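# Stand the bottom chute switch upright on the tray

## Task

Pick the black switch part resting against the stop at the low end of the sloped chute and set it on the white tray standing upright with its shaft pointing up, without toppling the other parts still standing in the chute or any part already standing on the tray.

## Robot and tools

Robot: two arms, left_arm and right_arm. left_arm ends in a five-finger left hand and right_arm in a right hand. Per the calibration, the left base sits at (-0.012, +0.249, +0.050) m and the right base at (-0.012, -0.319, +0.031) m. Both bases are turned only slightly about z. A post stands behind the arms and a camera stand sits between them, just behind the bases. Both are fixed and must not be struck.

Scene frame: the origin is at table-top height, midway between the nominal bases. +x points out over the table, +z points up, and +y points toward left_arm's side. Image left and right do not follow these names.

Hand point: a point fixed to each palm. It lies 0.15 m out from the wrist flange along the fingers and 0.05 m in front of the palm. Its axes:
- +z runs along the straight fingers, which reach 0.06 to 0.07 m past the point.
- +y points out of the palm. The finger centre lines lie 0.06 m toward -y from the point.
- +x on the right hand points away from the thumb. On the left hand +x points toward the thumb.
A wrist bracket on the little-finger side can collide with things.

The thumb turned in front of the palm lets the hand wrap objects about 0.035 to 0.065 m thick. The thumb tip against the index pad can pinch light items.

execute_actions(actions, cameras): actions is a list of actions. Each action is a table of up to 15 rows, and each row is one 1/30 s step. If a table has fewer rows, its last row is held until step 15. Every row has 28 numbers in [-1, 1], in this order:
- left dx, dy, dz, rx, ry, rz
- left thumb_turn, thumb_bend, index, middle, ring, little
- left force_limit, speed
- then the same 14 numbers for the right arm.
The six pose numbers are an offset, not a pose. They are measured along scene-frame axes from that arm's Hand target as it stood when the action began. Every row counts from that same start, not from the row before, so sending an offset again moves the arm further. 1.0 equals 0.6 m or 180 degrees. rx, ry, rz form a single rotation vector, turning about the Hand target position. Six zeros ask nothing new of an arm.

The six finger numbers are absolute targets. -1 means open or straight; +1 means closed, with the thumb in front of the palm or bent. force_limit runs from about 0 N at -1 to 10 N at +1 (15 N for the two thumb motors). speed rises linearly to full at +0.48. For a soft grip, close with speed at -0.94 or below. No hand number means no change. To keep a hand as it is, resend the eight numbers last carried out for it. Before any row has run for that hand, use hand_measured plus hand_force_limit and hand_speed. cameras: ["all"], [], or names. An empty actions list returns images.

move(target, speed, blend, blocking, cameras): target is either a single 28-number row or a list of up to 15 rows, laid out as above. Each row's pose offsets count from the Hand targets at the start of the move, not from the previous target. The hand point travels in straight lines with no obstacle avoidance, and all paths end together within 10 s. speed is the top path speed in m/s, from 0.002 to 4.3, default 0.25; turns are capped at twice that in rad/s. Give one value or one per target. blend, in m, rounds corners; 0 stops at each target. blocking=false returns after about 0.5 s while the motion continues. Slower means gentler contact.

wait(seconds 0 to 3600): lets time pass with no new command. stop(): brakes a running move. zoom_image(camera, region [x0,y0,x1,y1], at most 504 by 504 px): magnifies part of that camera's latest image. Cameras are cam_head_left, cam_head_right, cam_high, cam_low, cam_left_wrist and cam_right_wrist, each 672x504. show_instructions(): shows the reference pages. finished_scene(scene=1): ends the scene for good.

Results:
- end_effector_position (m) and end_effector_quat_wxyz, in the scene frame.
- Hand target: the last commanded pose after clipping. The next offsets start from here.
- hand_measured, hand_stopped_by (moving, target, force, stalled, fault) and hand_load_n (N, positive when the finger is pushed open). All three follow the six-motor order.
- Joint positions and torques.
- For move, a "move:" line gives the ending (done, off_target, moving, held, fault) and limits (paced means a clipped pose, held means withheld steps).
A hand point often rests 1 to 3 cm short of its target, usually below it, without any contact. Another execute_actions call, or an explicit offset for the missing distance, closes the gap. Each step clips orientation to within 40 degrees of the measured one. A lost grip shows only as hand_load_n falling toward 0.

Avoid:
- Dropping the part, even by millimetres.
- Releasing it while it is still moving.
- Fast impacts, and pressing past contact.
- Letting anything leave the table.
- The two hands touching or squeezing each other.
- Hitting the post or the camera stand.
- Leaving arms stretched or straining, which overheats motors. A MOTOR HOT line warns of this, and the arm drops at 100 °C.
To end a push, command the target back past the hand point. Occasional small disturbances may nudge loose objects.

Each tool is called by a JSON object that holds its "api" and its "payload", one argument or row to a line.

Reference images:

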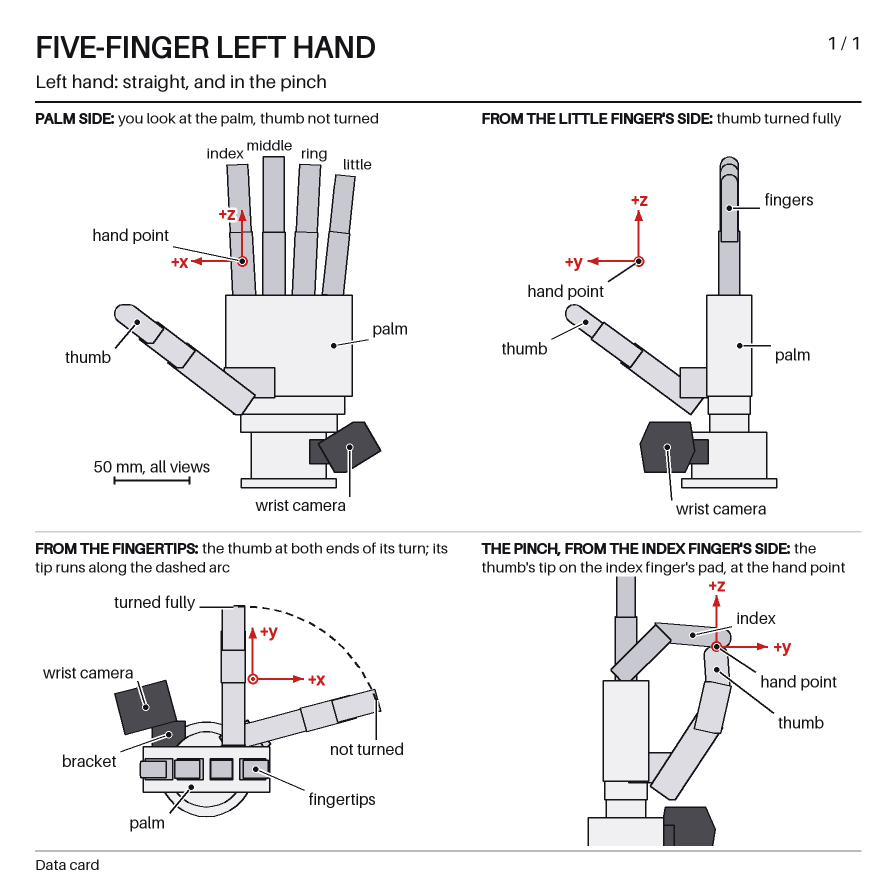

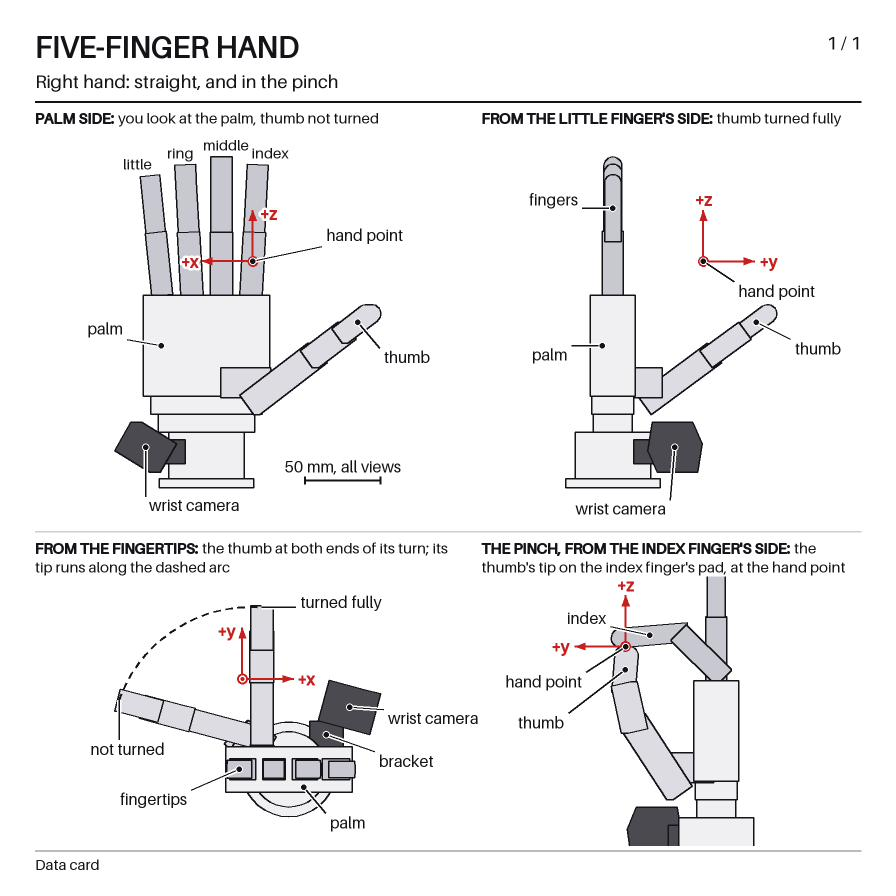

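## Session

{"api": "execute_actions", "payload": {
  "actions": []
}}

Scene clock: 0.00 s.
left_arm: end_effector_position=(+0.6159, +0.2005, +0.2145) hand_measured=(-1.000, -1.000, -1.000, -1.000, -1.000, -1.000) hand_load_n=(+0.0, +0.0, +0.0, +0.0, +0.0, +0.0) hand_stopped_by=(target, target, target, target, target, target) hand_force_limit=0.00 hand_speed=-0.80 end_effector_quat_wxyz=(+0.403, +0.886, +0.224, +0.041) | right_arm: end_effector_position=(+0.4405, -0.5729, +0.1448) hand_measured=(-1.000, -1.000, -1.000, -1.000, -1.000, -1.000) hand_load_n=(+0.0, +0.0, +0.0, +0.0, +0.0, +0.0) hand_stopped_by=(target, target, target, target, target, target) hand_force_limit=0.00 hand_speed=-0.80 end_effector_quat_wxyz=(+0.028, +0.833, +0.025, +0.552)
Joint positions: left_arm=[0.25 1.814 1.398 -0.993 0.823 -1.936] | right_arm=[-0.563 1.346 0.567 0.316 -0.51 -1.891]
Joint velocities: within noise
Joint torques (N m): no reading
Heat: left arm: hottest shoulder 26 °C; right arm: hottest shoulder 32 °C.
Hand target: left_arm +0.6212, +0.2016, +0.2166; +0.403, +0.886, +0.222, +0.045 | right_arm +0.4479, -0.5777, +0.1587; +0.035, +0.826, +0.029, +0.562

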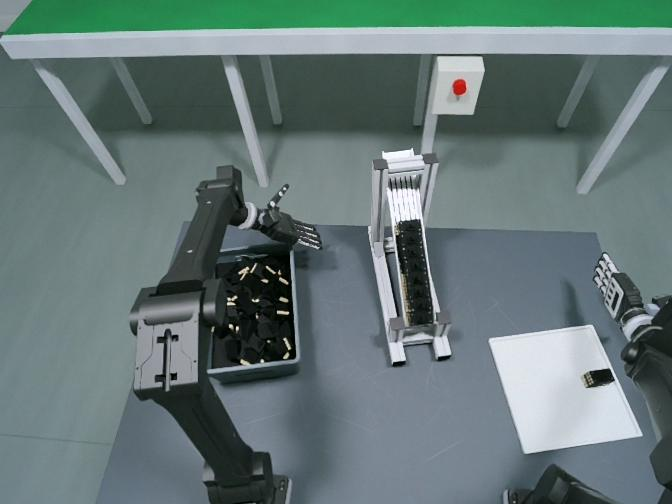

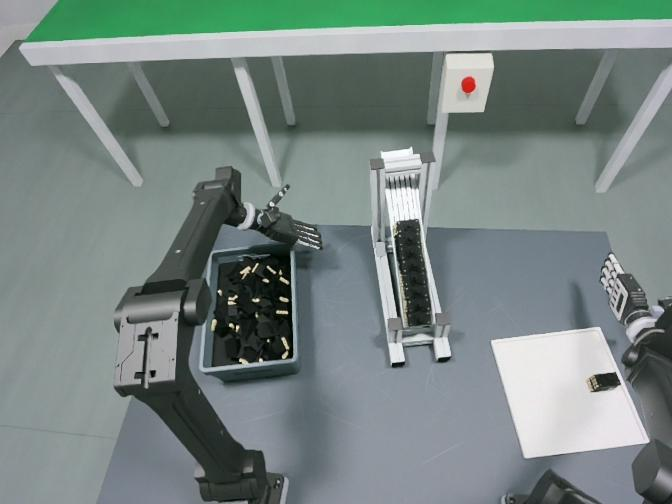

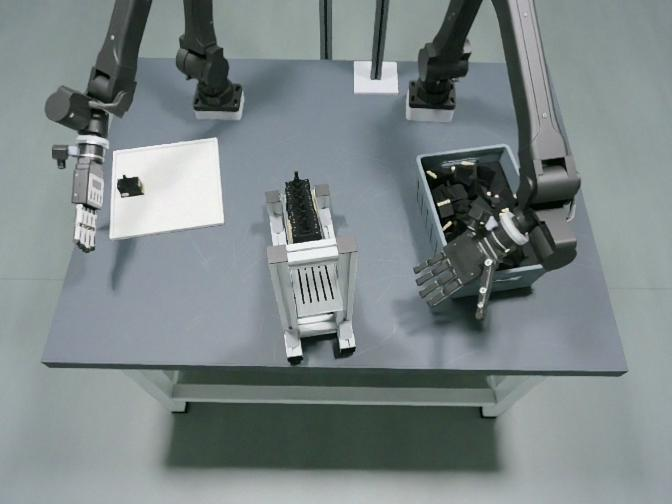

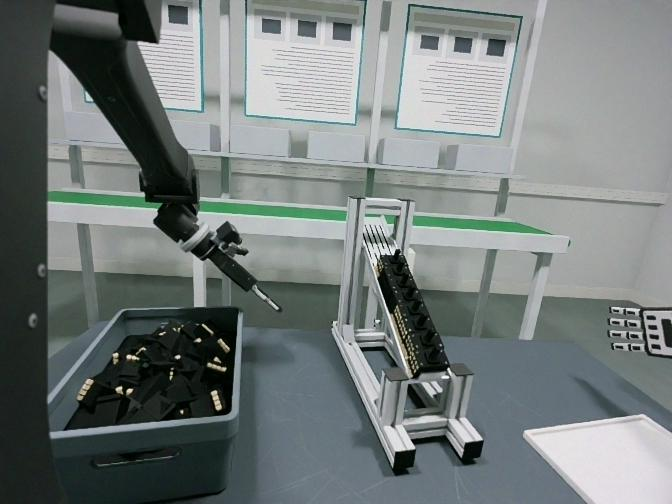

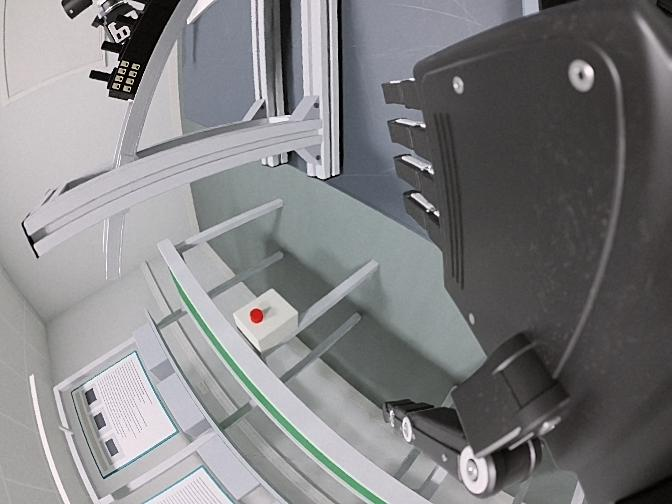

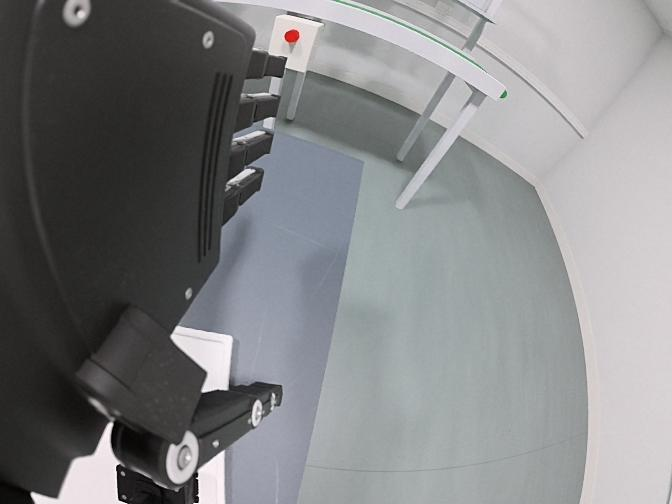

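{"api": "zoom_image", "payload": {
  "camera": "cam_low",
  "region": [310, 180, 510, 480]
}}

{"api": "zoom_image", "payload": {
  "camera": "cam_head_left",
  "region": [340, 130, 480, 380]
}}

{"api": "zoom_image", "payload": {
  "camera": "cam_high",
  "region": [240, 150, 380, 370]
}}

{"api": "zoom_image", "payload": {
  "camera": "cam_head_right",
  "region": [560, 350, 660, 425]
}}

Scaled by 1.680.

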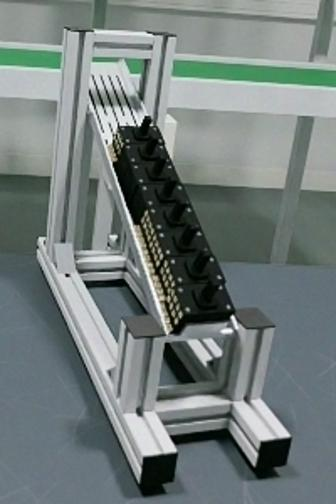

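Scaled by 2.016.

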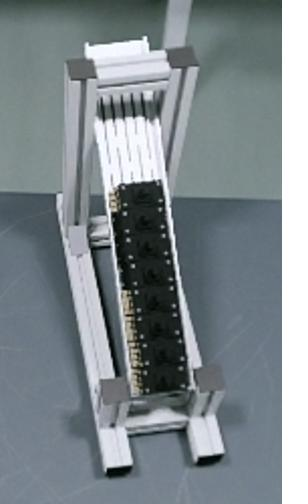

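Scaled by 2.291.

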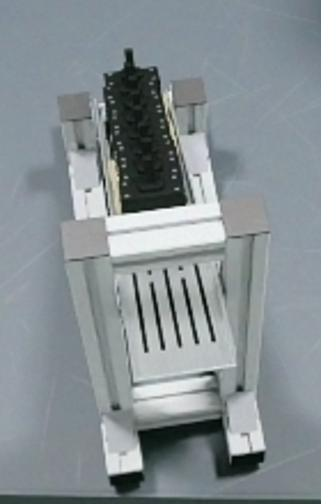

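Scaled by 5.040.

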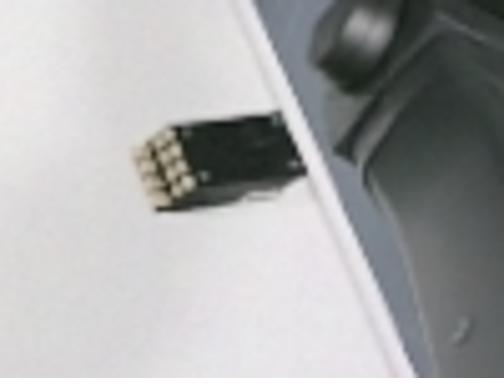

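{"api": "zoom_image", "payload": {
  "camera": "cam_high",
  "region": [100, 160, 170, 212]
}}

{"api": "zoom_image", "payload": {
  "camera": "cam_low",
  "region": [370, 230, 480, 390]
}}

{"api": "zoom_image", "payload": {
  "camera": "cam_head_left",
  "region": [375, 270, 465, 370]
}}

{"api": "zoom_image", "payload": {
  "camera": "cam_high",
  "region": [250, 160, 350, 250]
}}

{"api": "zoom_image", "payload": {
  "camera": "cam_right_wrist",
  "region": [60, 400, 260, 504]
}}

Scaled by 7.200.

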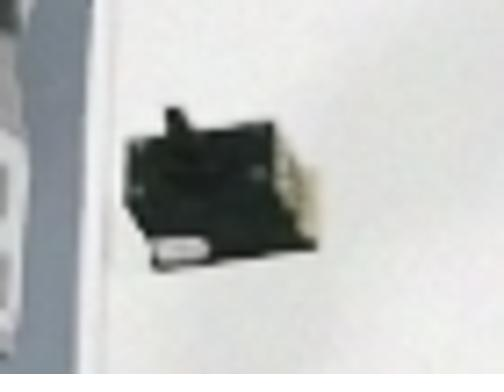

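Scaled by 3.150.

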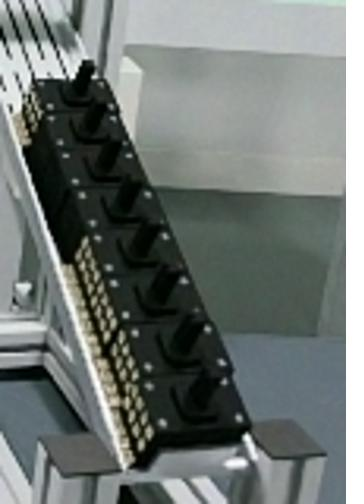

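Scaled by 5.040.

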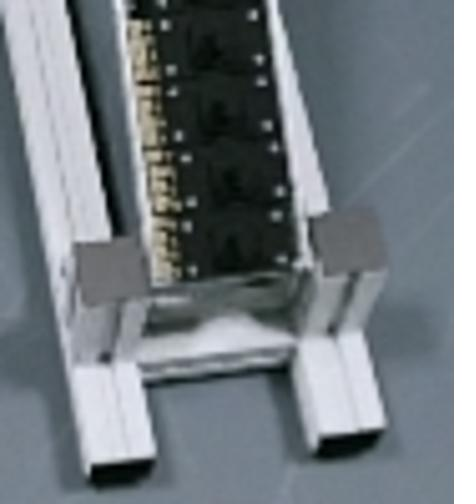

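Scaled by 5.040.

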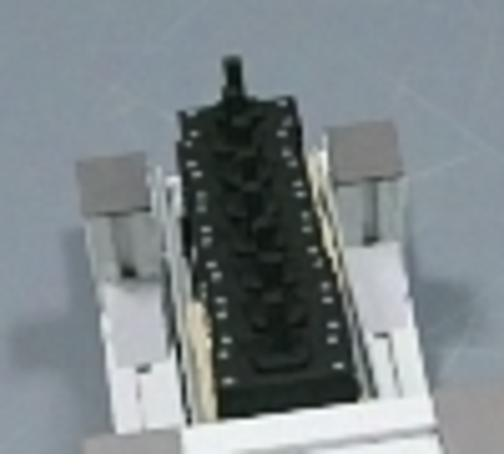

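Scaled by 2.520 from the camera's image (finer frame: 960x720).

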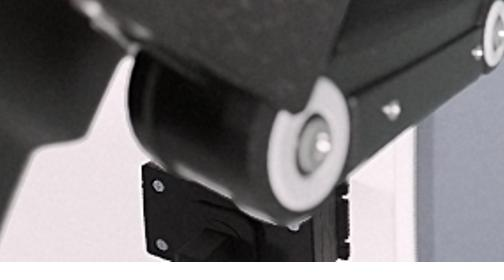

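{"api": "move", "payload": {
  "target": [
    [0,0,0,0,0,0,-1,-1,-1,-1,-1,-1,0,-0.8, 0,0,0.333,0,0,0,-1,-1,-1,-1,-1,-1,0,-0.8],
    [0,0,0,0,0,0,-1,-1,-1,-1,-1,-1,0,-0.8, -0.147,0.55,0.333,0.243,0.203,0.332,-1,-1,-1,-1,-1,-1,0,-0.8]
  ],
  "blend": [0.05,0],
  "speed": 0.25,
  "cameras": ["all"]
}}

Scene clock: 344.77 s.
left_arm: end_effector_position=(+0.6159, +0.2005, +0.2145) hand_measured=(-1.000, -1.000, -1.000, -1.000, -1.000, -1.000) hand_load_n=(+0.0, -0.5, +0.0, +0.0, +0.0, +0.0) hand_stopped_by=(target, target, target, target, target, target) hand_force_limit=0.00 hand_speed=-0.80 end_effector_quat_wxyz=(+0.403, +0.886, +0.224, +0.041) | right_arm: end_effector_position=(+0.3521, -0.2500, +0.3414) hand_measured=(-1.000, -1.000, -1.000, -1.000, -1.000, -1.000) hand_load_n=(+0.0, +0.0, +0.0, +0.0, +0.0, +0.0) hand_stopped_by=(target, target, target, target, target, target) hand_force_limit=0.00 hand_speed=-0.80 end_effector_quat_wxyz=(-0.501, +0.821, +0.138, +0.238)
Joint positions: left_arm=[0.25 1.814 1.398 -0.993 0.823 -1.936] | right_arm=[-0.219 1.163 1.204 -1.514 -1.173 -2.075]
Joint torques (N m): left_arm=[-1.08 -13.57 9.66 0.49 0.78 -0.05] | right_arm=[0.97 -7.3 11.37 -0.49 -0.89 -0.15]
Heat: left arm: hottest elbow 32 °C; right arm: hottest shoulder 32 °C.
Hand target: left_arm +0.6212, +0.2016, +0.2166; +0.403, +0.886, +0.222, +0.045 | right_arm +0.3597, -0.2478, +0.3584; -0.539, +0.783, +0.230, +0.208
Off the commanded pose: left_arm 0.006 m, 1 deg | right_arm 0.019 m, 13 deg.
joint sent to its limit (right arm) — joint 6 (wrist roll), lower limit. The joint targets are off in orientation, not in position.
move: off_target (right_arm)

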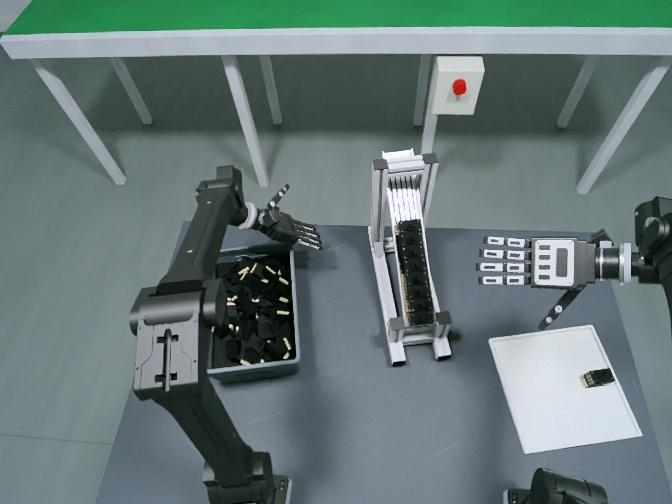

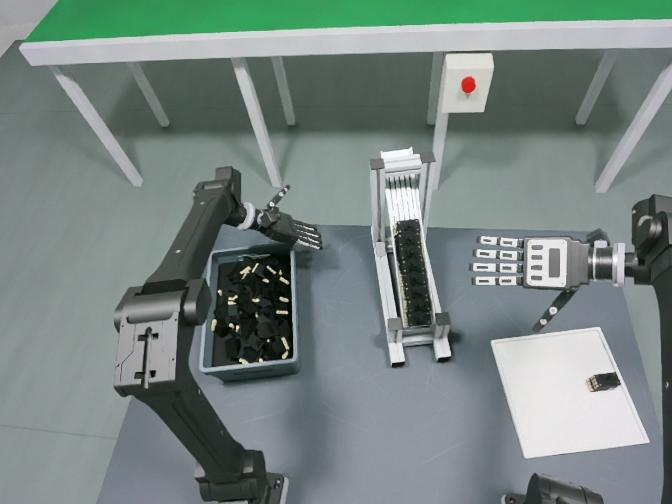

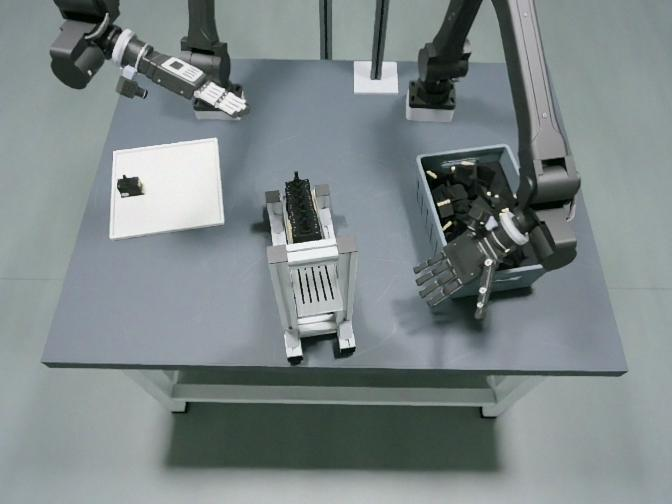

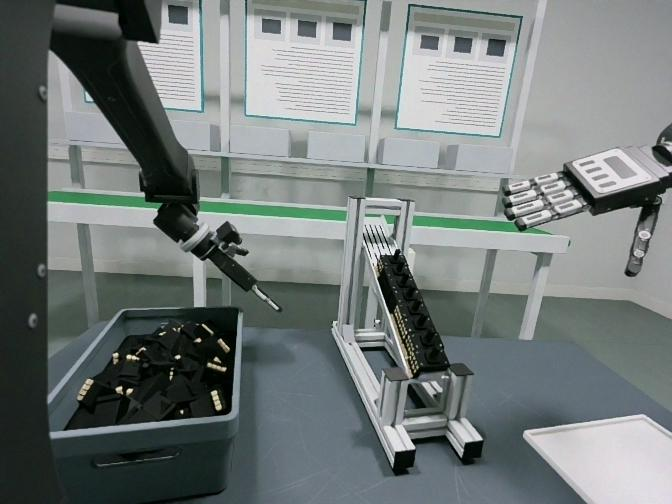

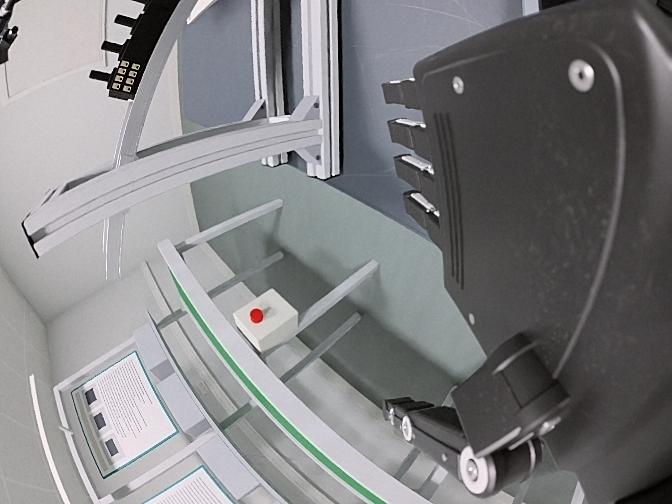

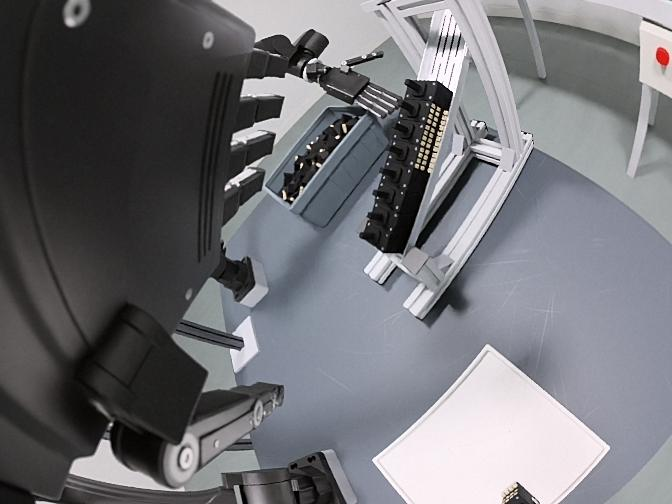

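{"api": "move", "payload": {
  "target": [0,0,0,0,0,0,-1,-1,-1,-1,-1,-1,0,-0.8, -0.05,0.263,-0.13,0,0,0,0.85,-0.3,0.0,-1,-1,-1,0,-0.3],
  "speed": 0.2,
  "cameras": ["all"]
}}

Scene clock: 379.57 s.
left_arm: end_effector_position=(+0.6159, +0.2005, +0.2145) hand_measured=(-1.000, -1.000, -1.000, -1.000, -1.000, -1.000) hand_load_n=(+0.0, +0.0, +0.0, -0.5, +0.0, +0.0) hand_stopped_by=(target, target, target, target, target, target) hand_force_limit=0.00 hand_speed=-0.80 end_effector_quat_wxyz=(+0.403, +0.886, +0.224, +0.041) | right_arm: end_effector_position=(+0.3300, -0.0939, +0.2738) hand_measured=(+0.850, -0.300, +0.000, -1.000, -1.000, -1.000) hand_load_n=(+0.0, +0.0, +0.0, +0.0, +0.0, +0.0) hand_stopped_by=(target, target, target, target, target, target) hand_force_limit=0.00 hand_speed=-0.30 end_effector_quat_wxyz=(-0.538, +0.787, +0.224, +0.201)
Joint positions: left_arm=[0.25 1.814 1.398 -0.993 0.823 -1.936] | right_arm=[0.224 1.082 0.906 -0.731 -1.123 -1.491]
Joint torques (N m): left_arm=[-1.03 -13.51 9.66 0.47 0.79 -0.05] | right_arm=[0.79 -8.12 8.49 1.33 -0.53 0.09]
Heat: left arm: hottest elbow 32 °C; right arm: hottest elbow 33 °C.
Hand target: left_arm +0.6212, +0.2016, +0.2166; +0.403, +0.886, +0.222, +0.045 | right_arm +0.3296, -0.0899, +0.2805; -0.539, +0.783, +0.230, +0.208
Off the commanded pose: left_arm 0.006 m, 1 deg | right_arm 0.008 m, 1 deg.
move: done

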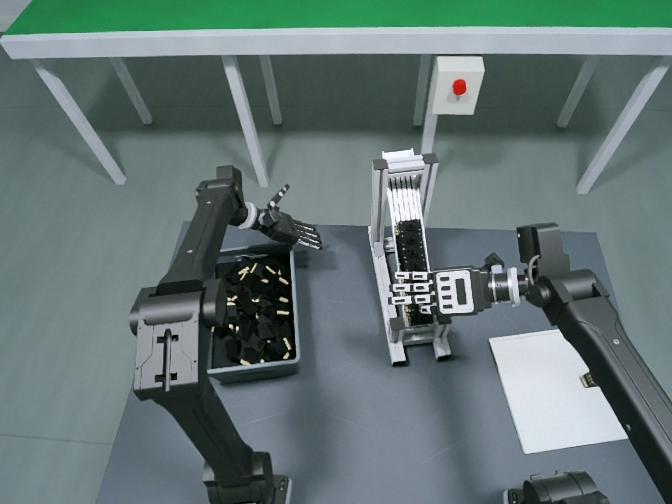

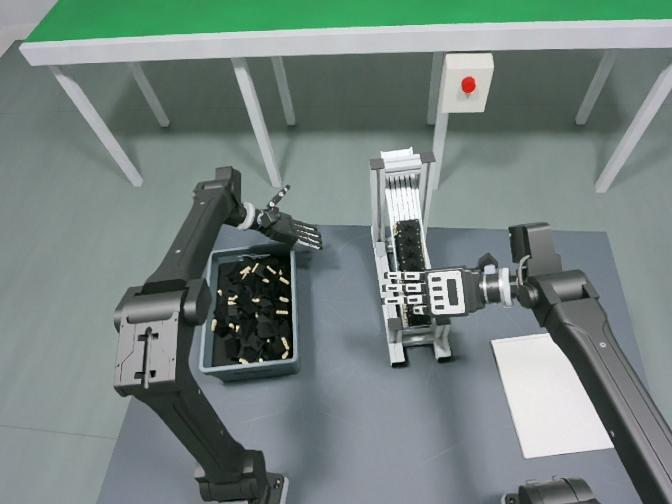

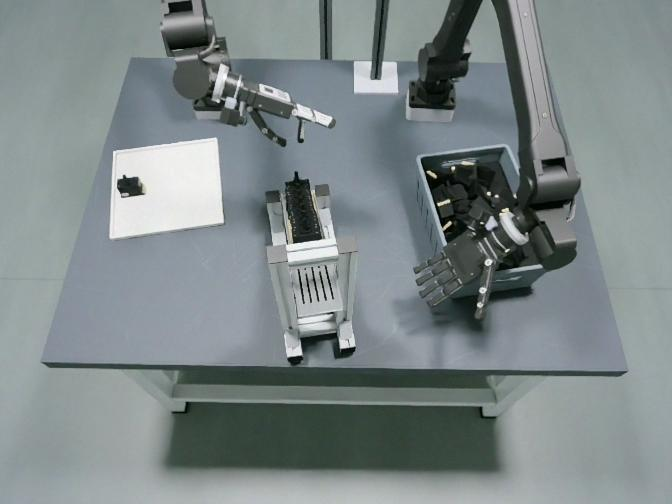

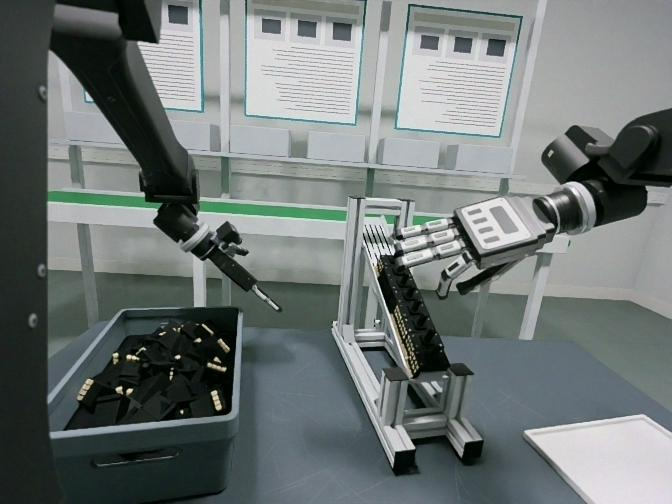

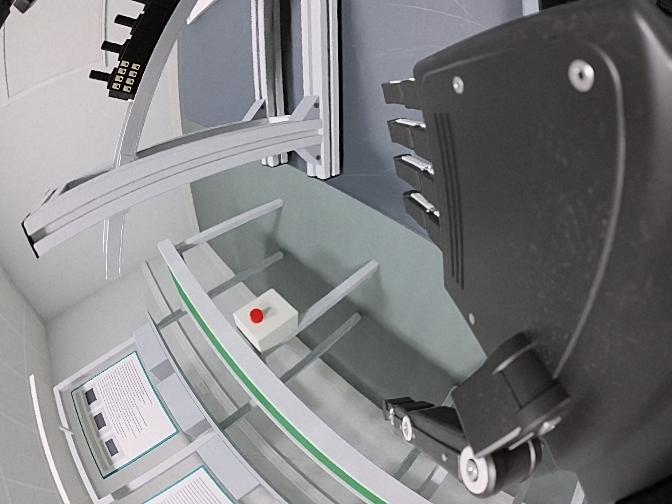

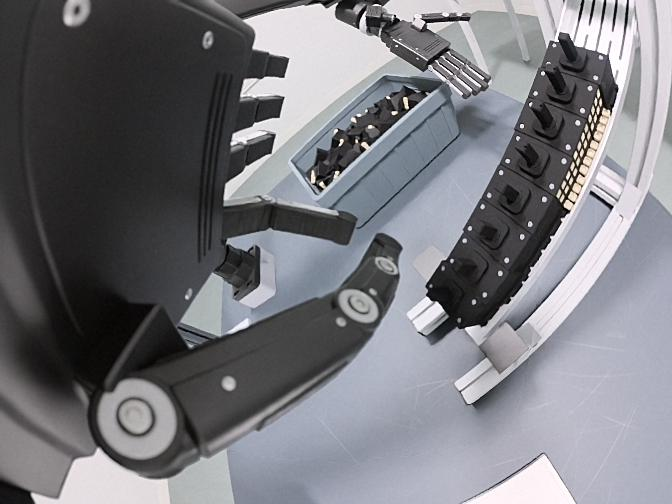

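{"api": "zoom_image", "payload": {
  "camera": "cam_right_wrist",
  "region": [340, 160, 620, 370]
}}

{"api": "zoom_image", "payload": {
  "camera": "cam_low",
  "region": [370, 200, 560, 390]
}}

{"api": "zoom_image", "payload": {
  "camera": "cam_high",
  "region": [220, 60, 350, 220]
}}

Scaled by 1.800 from the camera's image (finer frame: 960x720).

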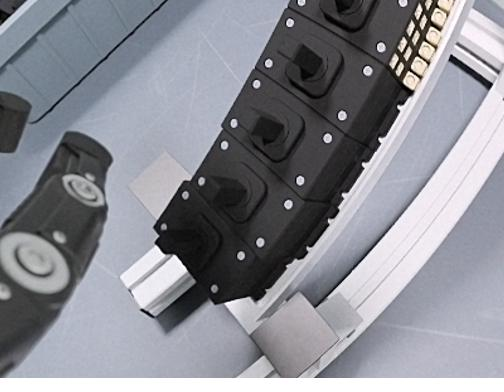

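Scaled by 2.653.

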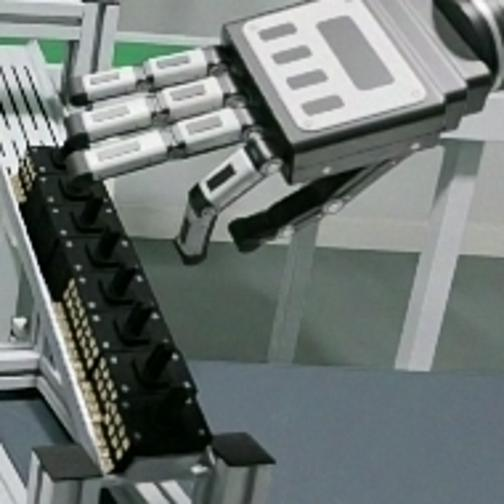

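Scaled by 3.150.

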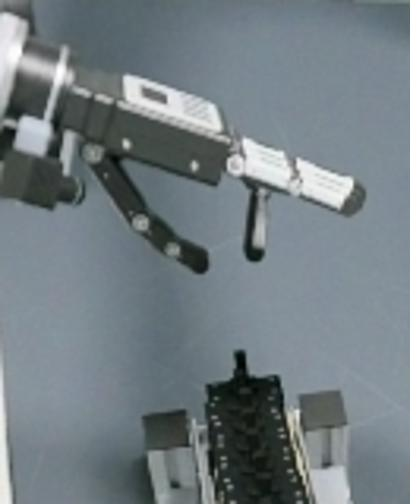

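{"api": "move", "payload": {
  "target": [0,0,0,0,0,0,-1,-1,-1,-1,-1,-1,0,-0.8, -0.016,0.034,-0.159,0,0,0,0.85,-0.3,0.0,-1,-1,-1,0,-0.3],
  "speed": 0.12,
  "cameras": ["cam_head_left","cam_high","cam_low","cam_right_wrist"]
}}

{"api": "zoom_image", "payload": {
  "camera": "cam_right_wrist",
  "region": [320, 160, 500, 340]
}}

{"api": "zoom_image", "payload": {
  "camera": "cam_low",
  "region": [370, 230, 520, 390]
}}

{"api": "zoom_image", "payload": {
  "camera": "cam_high",
  "region": [220, 80, 350, 220]
}}

Scene clock: 471.87 s.
left_arm: end_effector_position=(+0.6159, +0.2005, +0.2145) hand_measured=(-1.000, -1.000, -1.000, -1.000, -1.000, -1.000) hand_load_n=(+0.0, +0.0, +0.0, +0.0, +0.0, +0.0) hand_stopped_by=(target, target, target, target, target, target) hand_force_limit=0.00 hand_speed=-0.80 end_effector_quat_wxyz=(+0.403, +0.886, +0.224, +0.041) | right_arm: end_effector_position=(+0.3188, -0.0761, +0.1812) hand_measured=(+0.850, -0.300, +0.000, -1.000, -1.000, -1.000) hand_load_n=(+0.5, +0.5, +0.0, +0.0, +0.0, +0.0) hand_stopped_by=(target, target, target, target, target, target) hand_force_limit=0.00 hand_speed=-0.30 end_effector_quat_wxyz=(-0.537, +0.788, +0.223, +0.204)
Joint positions: left_arm=[0.25 1.814 1.398 -0.993 0.823 -1.936] | right_arm=[0.288 1.137 0.674 -0.339 -1.076 -1.377]
Joint torques (N m): left_arm=[-1.08 -13.57 9.66 0.49 0.79 -0.05] | right_arm=[1.2 -7.18 8.06 1.57 -0.47 0.03]
Heat: left arm: hottest elbow 32 °C; right arm: hottest shoulder 31 °C.
Hand target: left_arm +0.6212, +0.2016, +0.2166; +0.403, +0.886, +0.222, +0.045 | right_arm +0.3200, -0.0694, +0.1850; -0.539, +0.783, +0.230, +0.208
Off the commanded pose: left_arm 0.006 m, 1 deg | right_arm 0.008 m, 1 deg.
move: done

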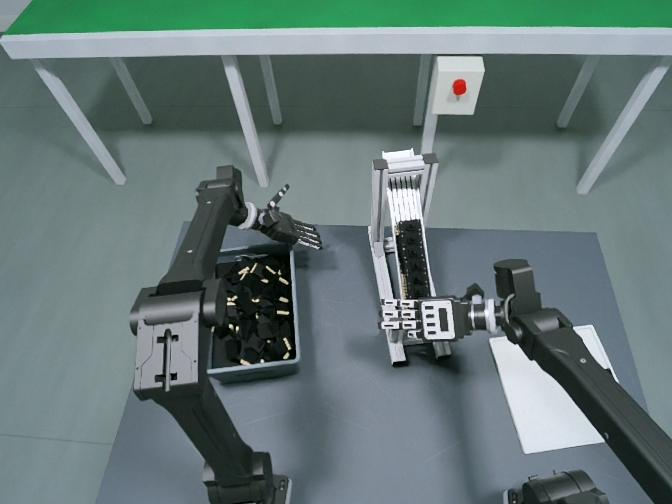

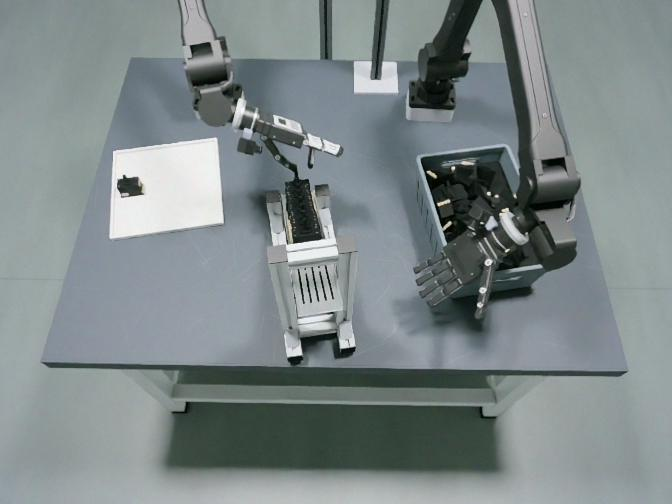

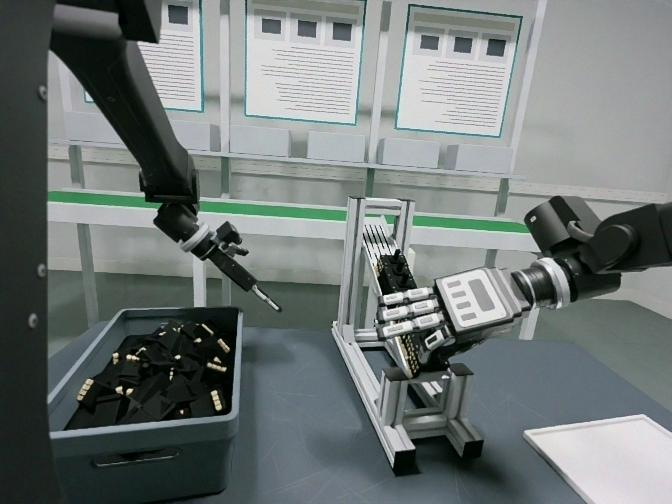

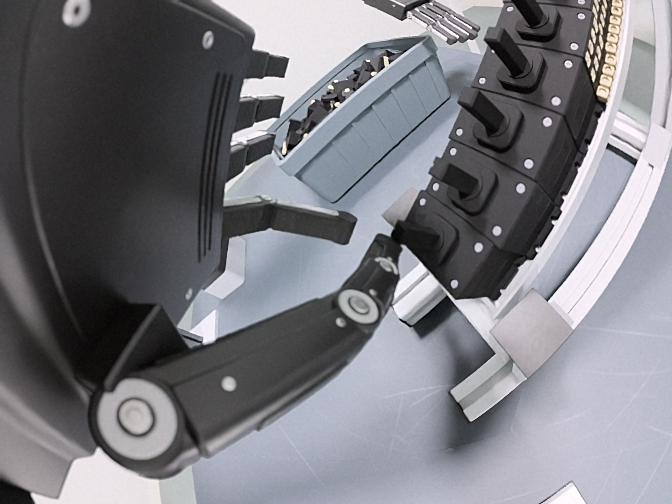

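Scaled by 2.800 from the camera's image (finer frame: 960x720).

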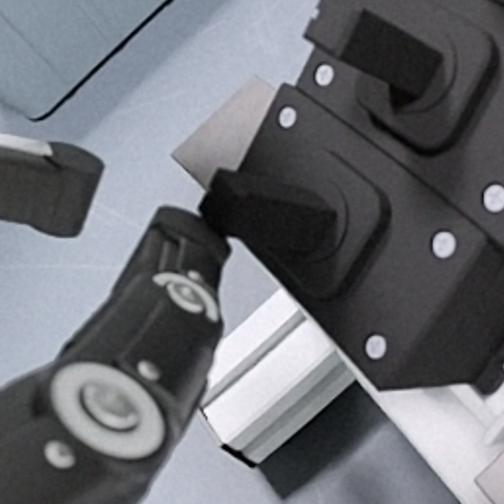

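Scaled by 3.150.

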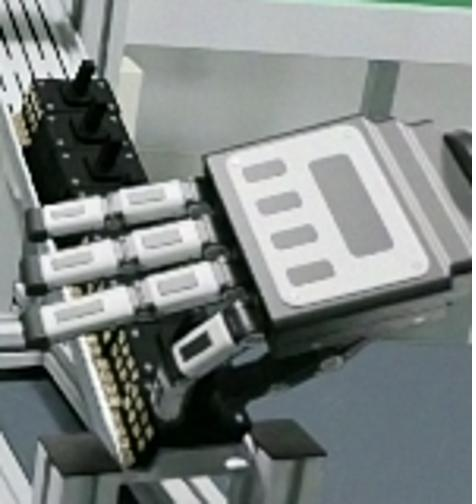

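Scaled by 3.600.

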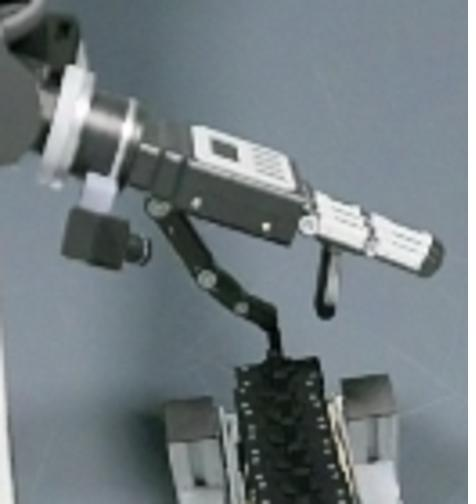

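{"api": "move", "payload": {
  "target": [
    [0,0,0,0,0,0,-1,-1,-1,-1,-1,-1,0,-0.8, -0.019,-0.003,0.027,0,0,0,0.85,-0.3,0.0,-1,-1,-1,0,-0.3],
    [0,0,0,0,0,0,-1,-1,-1,-1,-1,-1,0,-0.8, 0.0073,-0.0275,0.0427,0,0,0,0.85,-0.3,0.4,-1,-1,-1,-0.5,-0.8]
  ],
  "speed": 0.1,
  "cameras": ["cam_high","cam_right_wrist"]
}}

{"api": "zoom_image", "payload": {
  "camera": "cam_right_wrist",
  "region": [320, 160, 500, 340]
}}

{"api": "zoom_image", "payload": {
  "camera": "cam_high",
  "region": [220, 80, 350, 220]
}}

Scene clock: 532.80 s.
left_arm: end_effector_position=(+0.6159, +0.2005, +0.2145) hand_measured=(-1.000, -1.000, -1.000, -1.000, -1.000, -1.000) hand_load_n=(+0.0, +0.0, +0.0, +0.0, +0.0, +0.0) hand_stopped_by=(target, target, target, target, target, target) hand_force_limit=0.00 hand_speed=-0.80 end_effector_quat_wxyz=(+0.403, +0.886, +0.224, +0.041) | right_arm: end_effector_position=(+0.3070, -0.0852, +0.1928) hand_measured=(+0.850, -0.300, +0.386, -1.000, -1.000, -1.000) hand_load_n=(+0.0, +2.0, +3.0, +0.0, +0.0, +0.0) hand_stopped_by=(target, target, force, target, target, target) hand_force_limit=-0.50 hand_speed=-0.80 end_effector_quat_wxyz=(-0.541, +0.789, +0.223, +0.190)
Joint positions: left_arm=[0.25 1.814 1.398 -0.993 0.823 -1.936] | right_arm=[0.264 1.101 0.695 -0.47 -1.108 -1.433]
Joint torques (N m): left_arm=[-1.03 -13.51 9.66 0.49 0.79 -0.05] | right_arm=[-1.26 -6.42 11.37 0.24 -0.72 -0.17]
Heat: left arm: hottest elbow 33 °C; right arm: hottest shoulder 31 °C.
Hand target: left_arm +0.6212, +0.2016, +0.2166; +0.403, +0.886, +0.222, +0.045 | right_arm +0.3244, -0.0861, +0.2105; -0.539, +0.783, +0.230, +0.208
Off the commanded pose: left_arm 0.006 m, 1 deg | right_arm 0.025 m, 2 deg.
move: off_target (right_arm); target 2's new numbers were sent with right_arm's hand 0.025 m and 2 deg from that target

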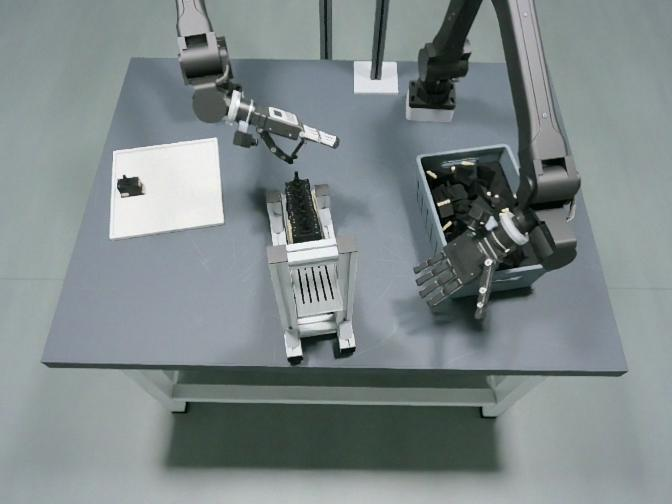

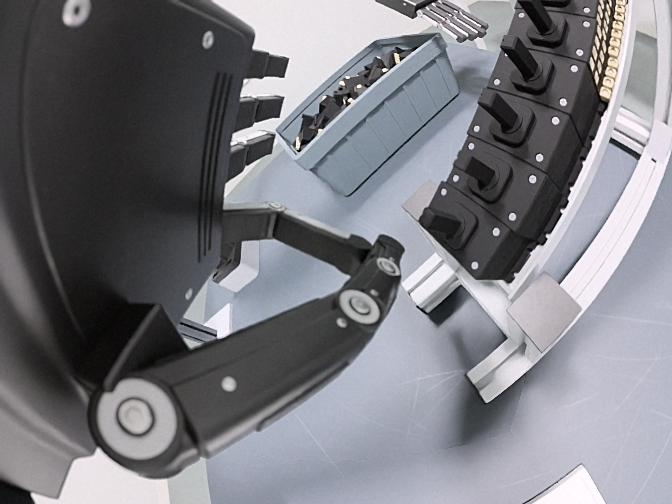

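Scaled by 2.800 from the camera's image (finer frame: 960x720).

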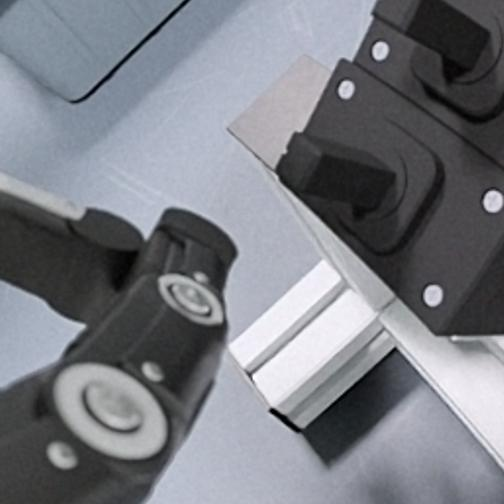

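Scaled by 3.600.

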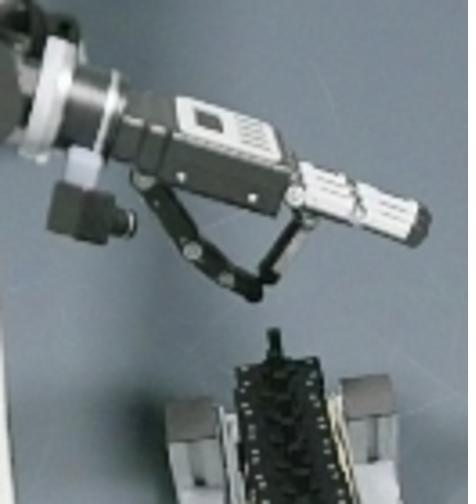

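{"api": "move", "payload": {
  "target": [0,0,0,0,0,0,-1,-1,-1,-1,-1,-1,0,-0.8, 0.0077,0.0008,-0.009,0,0,0,0.75,-0.22,-0.05,-1,-1,-1,-0.5,-0.6],
  "speed": 0.1,
  "cameras": ["cam_high","cam_right_wrist"]
}}

{"api": "zoom_image", "payload": {
  "camera": "cam_right_wrist",
  "region": [320, 160, 500, 340]
}}

{"api": "zoom_image", "payload": {
  "camera": "cam_high",
  "region": [220, 80, 350, 220]
}}

Scene clock: 598.50 s.
left_arm: end_effector_position=(+0.6159, +0.2005, +0.2145) hand_measured=(-1.000, -1.000, -1.000, -1.000, -1.000, -1.000) hand_load_n=(+0.0, +0.0, +0.0, +0.0, +0.0, +0.0) hand_stopped_by=(target, target, target, target, target, target) hand_force_limit=0.00 hand_speed=-0.80 end_effector_quat_wxyz=(+0.403, +0.886, +0.224, +0.041) | right_arm: end_effector_position=(+0.3080, -0.0852, +0.1851) hand_measured=(+0.750, -0.220, -0.050, -1.000, -1.000, -1.000) hand_load_n=(+0.0, +0.0, +0.0, +0.0, +0.0, +0.0) hand_stopped_by=(target, target, target, target, target, target) hand_force_limit=-0.50 hand_speed=-0.60 end_effector_quat_wxyz=(-0.541, +0.791, +0.219, +0.182)
Joint positions: left_arm=[0.25 1.814 1.398 -0.993 0.823 -1.936] | right_arm=[0.263 1.124 0.695 -0.47 -1.11 -1.438]
Joint torques (N m): left_arm=[-1.08 -13.57 9.68 0.47 0.78 -0.05] | right_arm=[-1.26 -6.95 11.3 0.79 -0.71 -0.17]
Heat: left arm: hottest elbow 33 °C; right arm: hottest elbow 32 °C.
Hand target: left_arm +0.6212, +0.2016, +0.2166; +0.403, +0.886, +0.222, +0.045 | right_arm +0.3289, -0.0855, +0.2052; -0.539, +0.783, +0.230, +0.208
Off the commanded pose: left_arm 0.006 m, 1 deg | right_arm 0.029 m, 3 deg.
move: off_target (right_arm)

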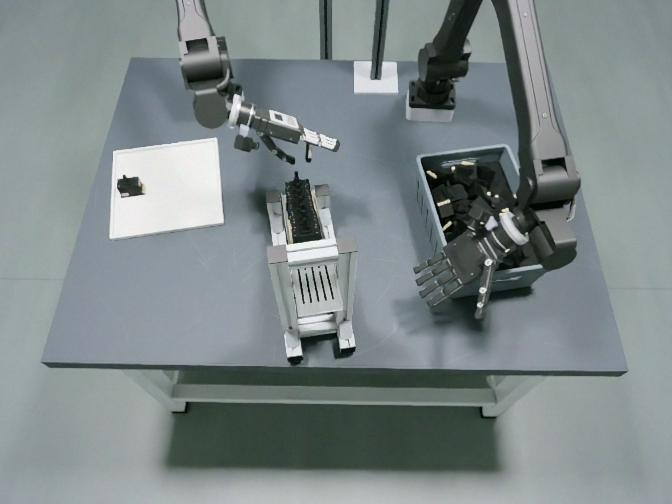

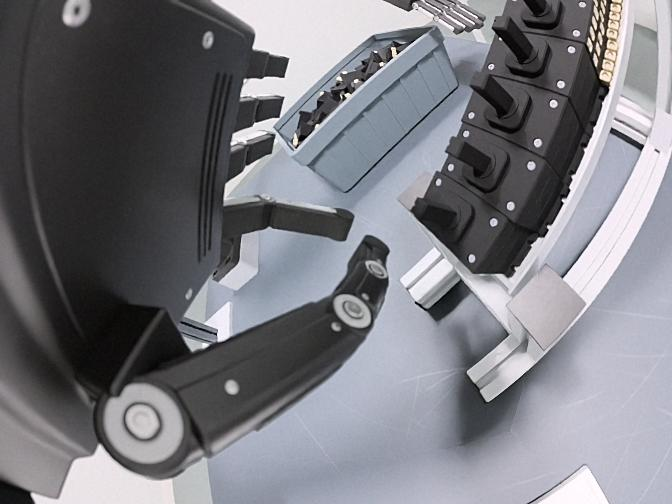

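Scaled by 2.800 from the camera's image (finer frame: 960x720).

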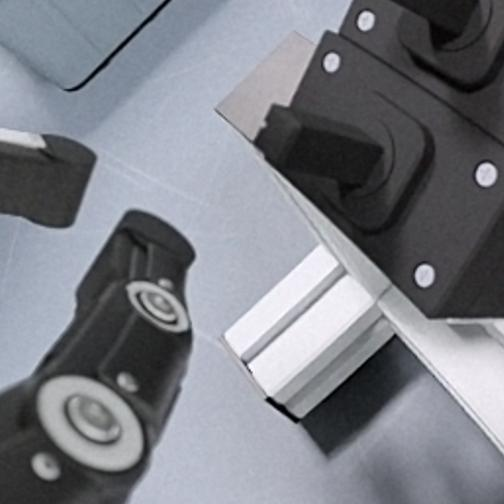

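Scaled by 3.600.

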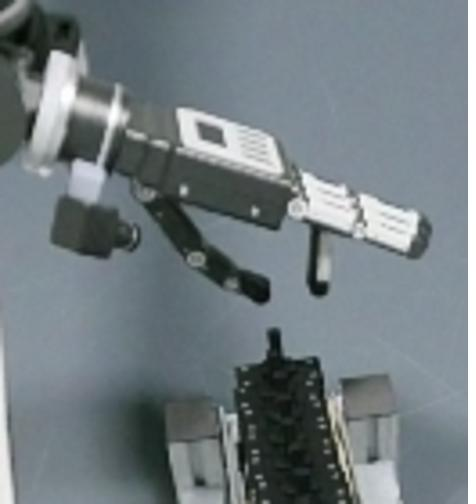

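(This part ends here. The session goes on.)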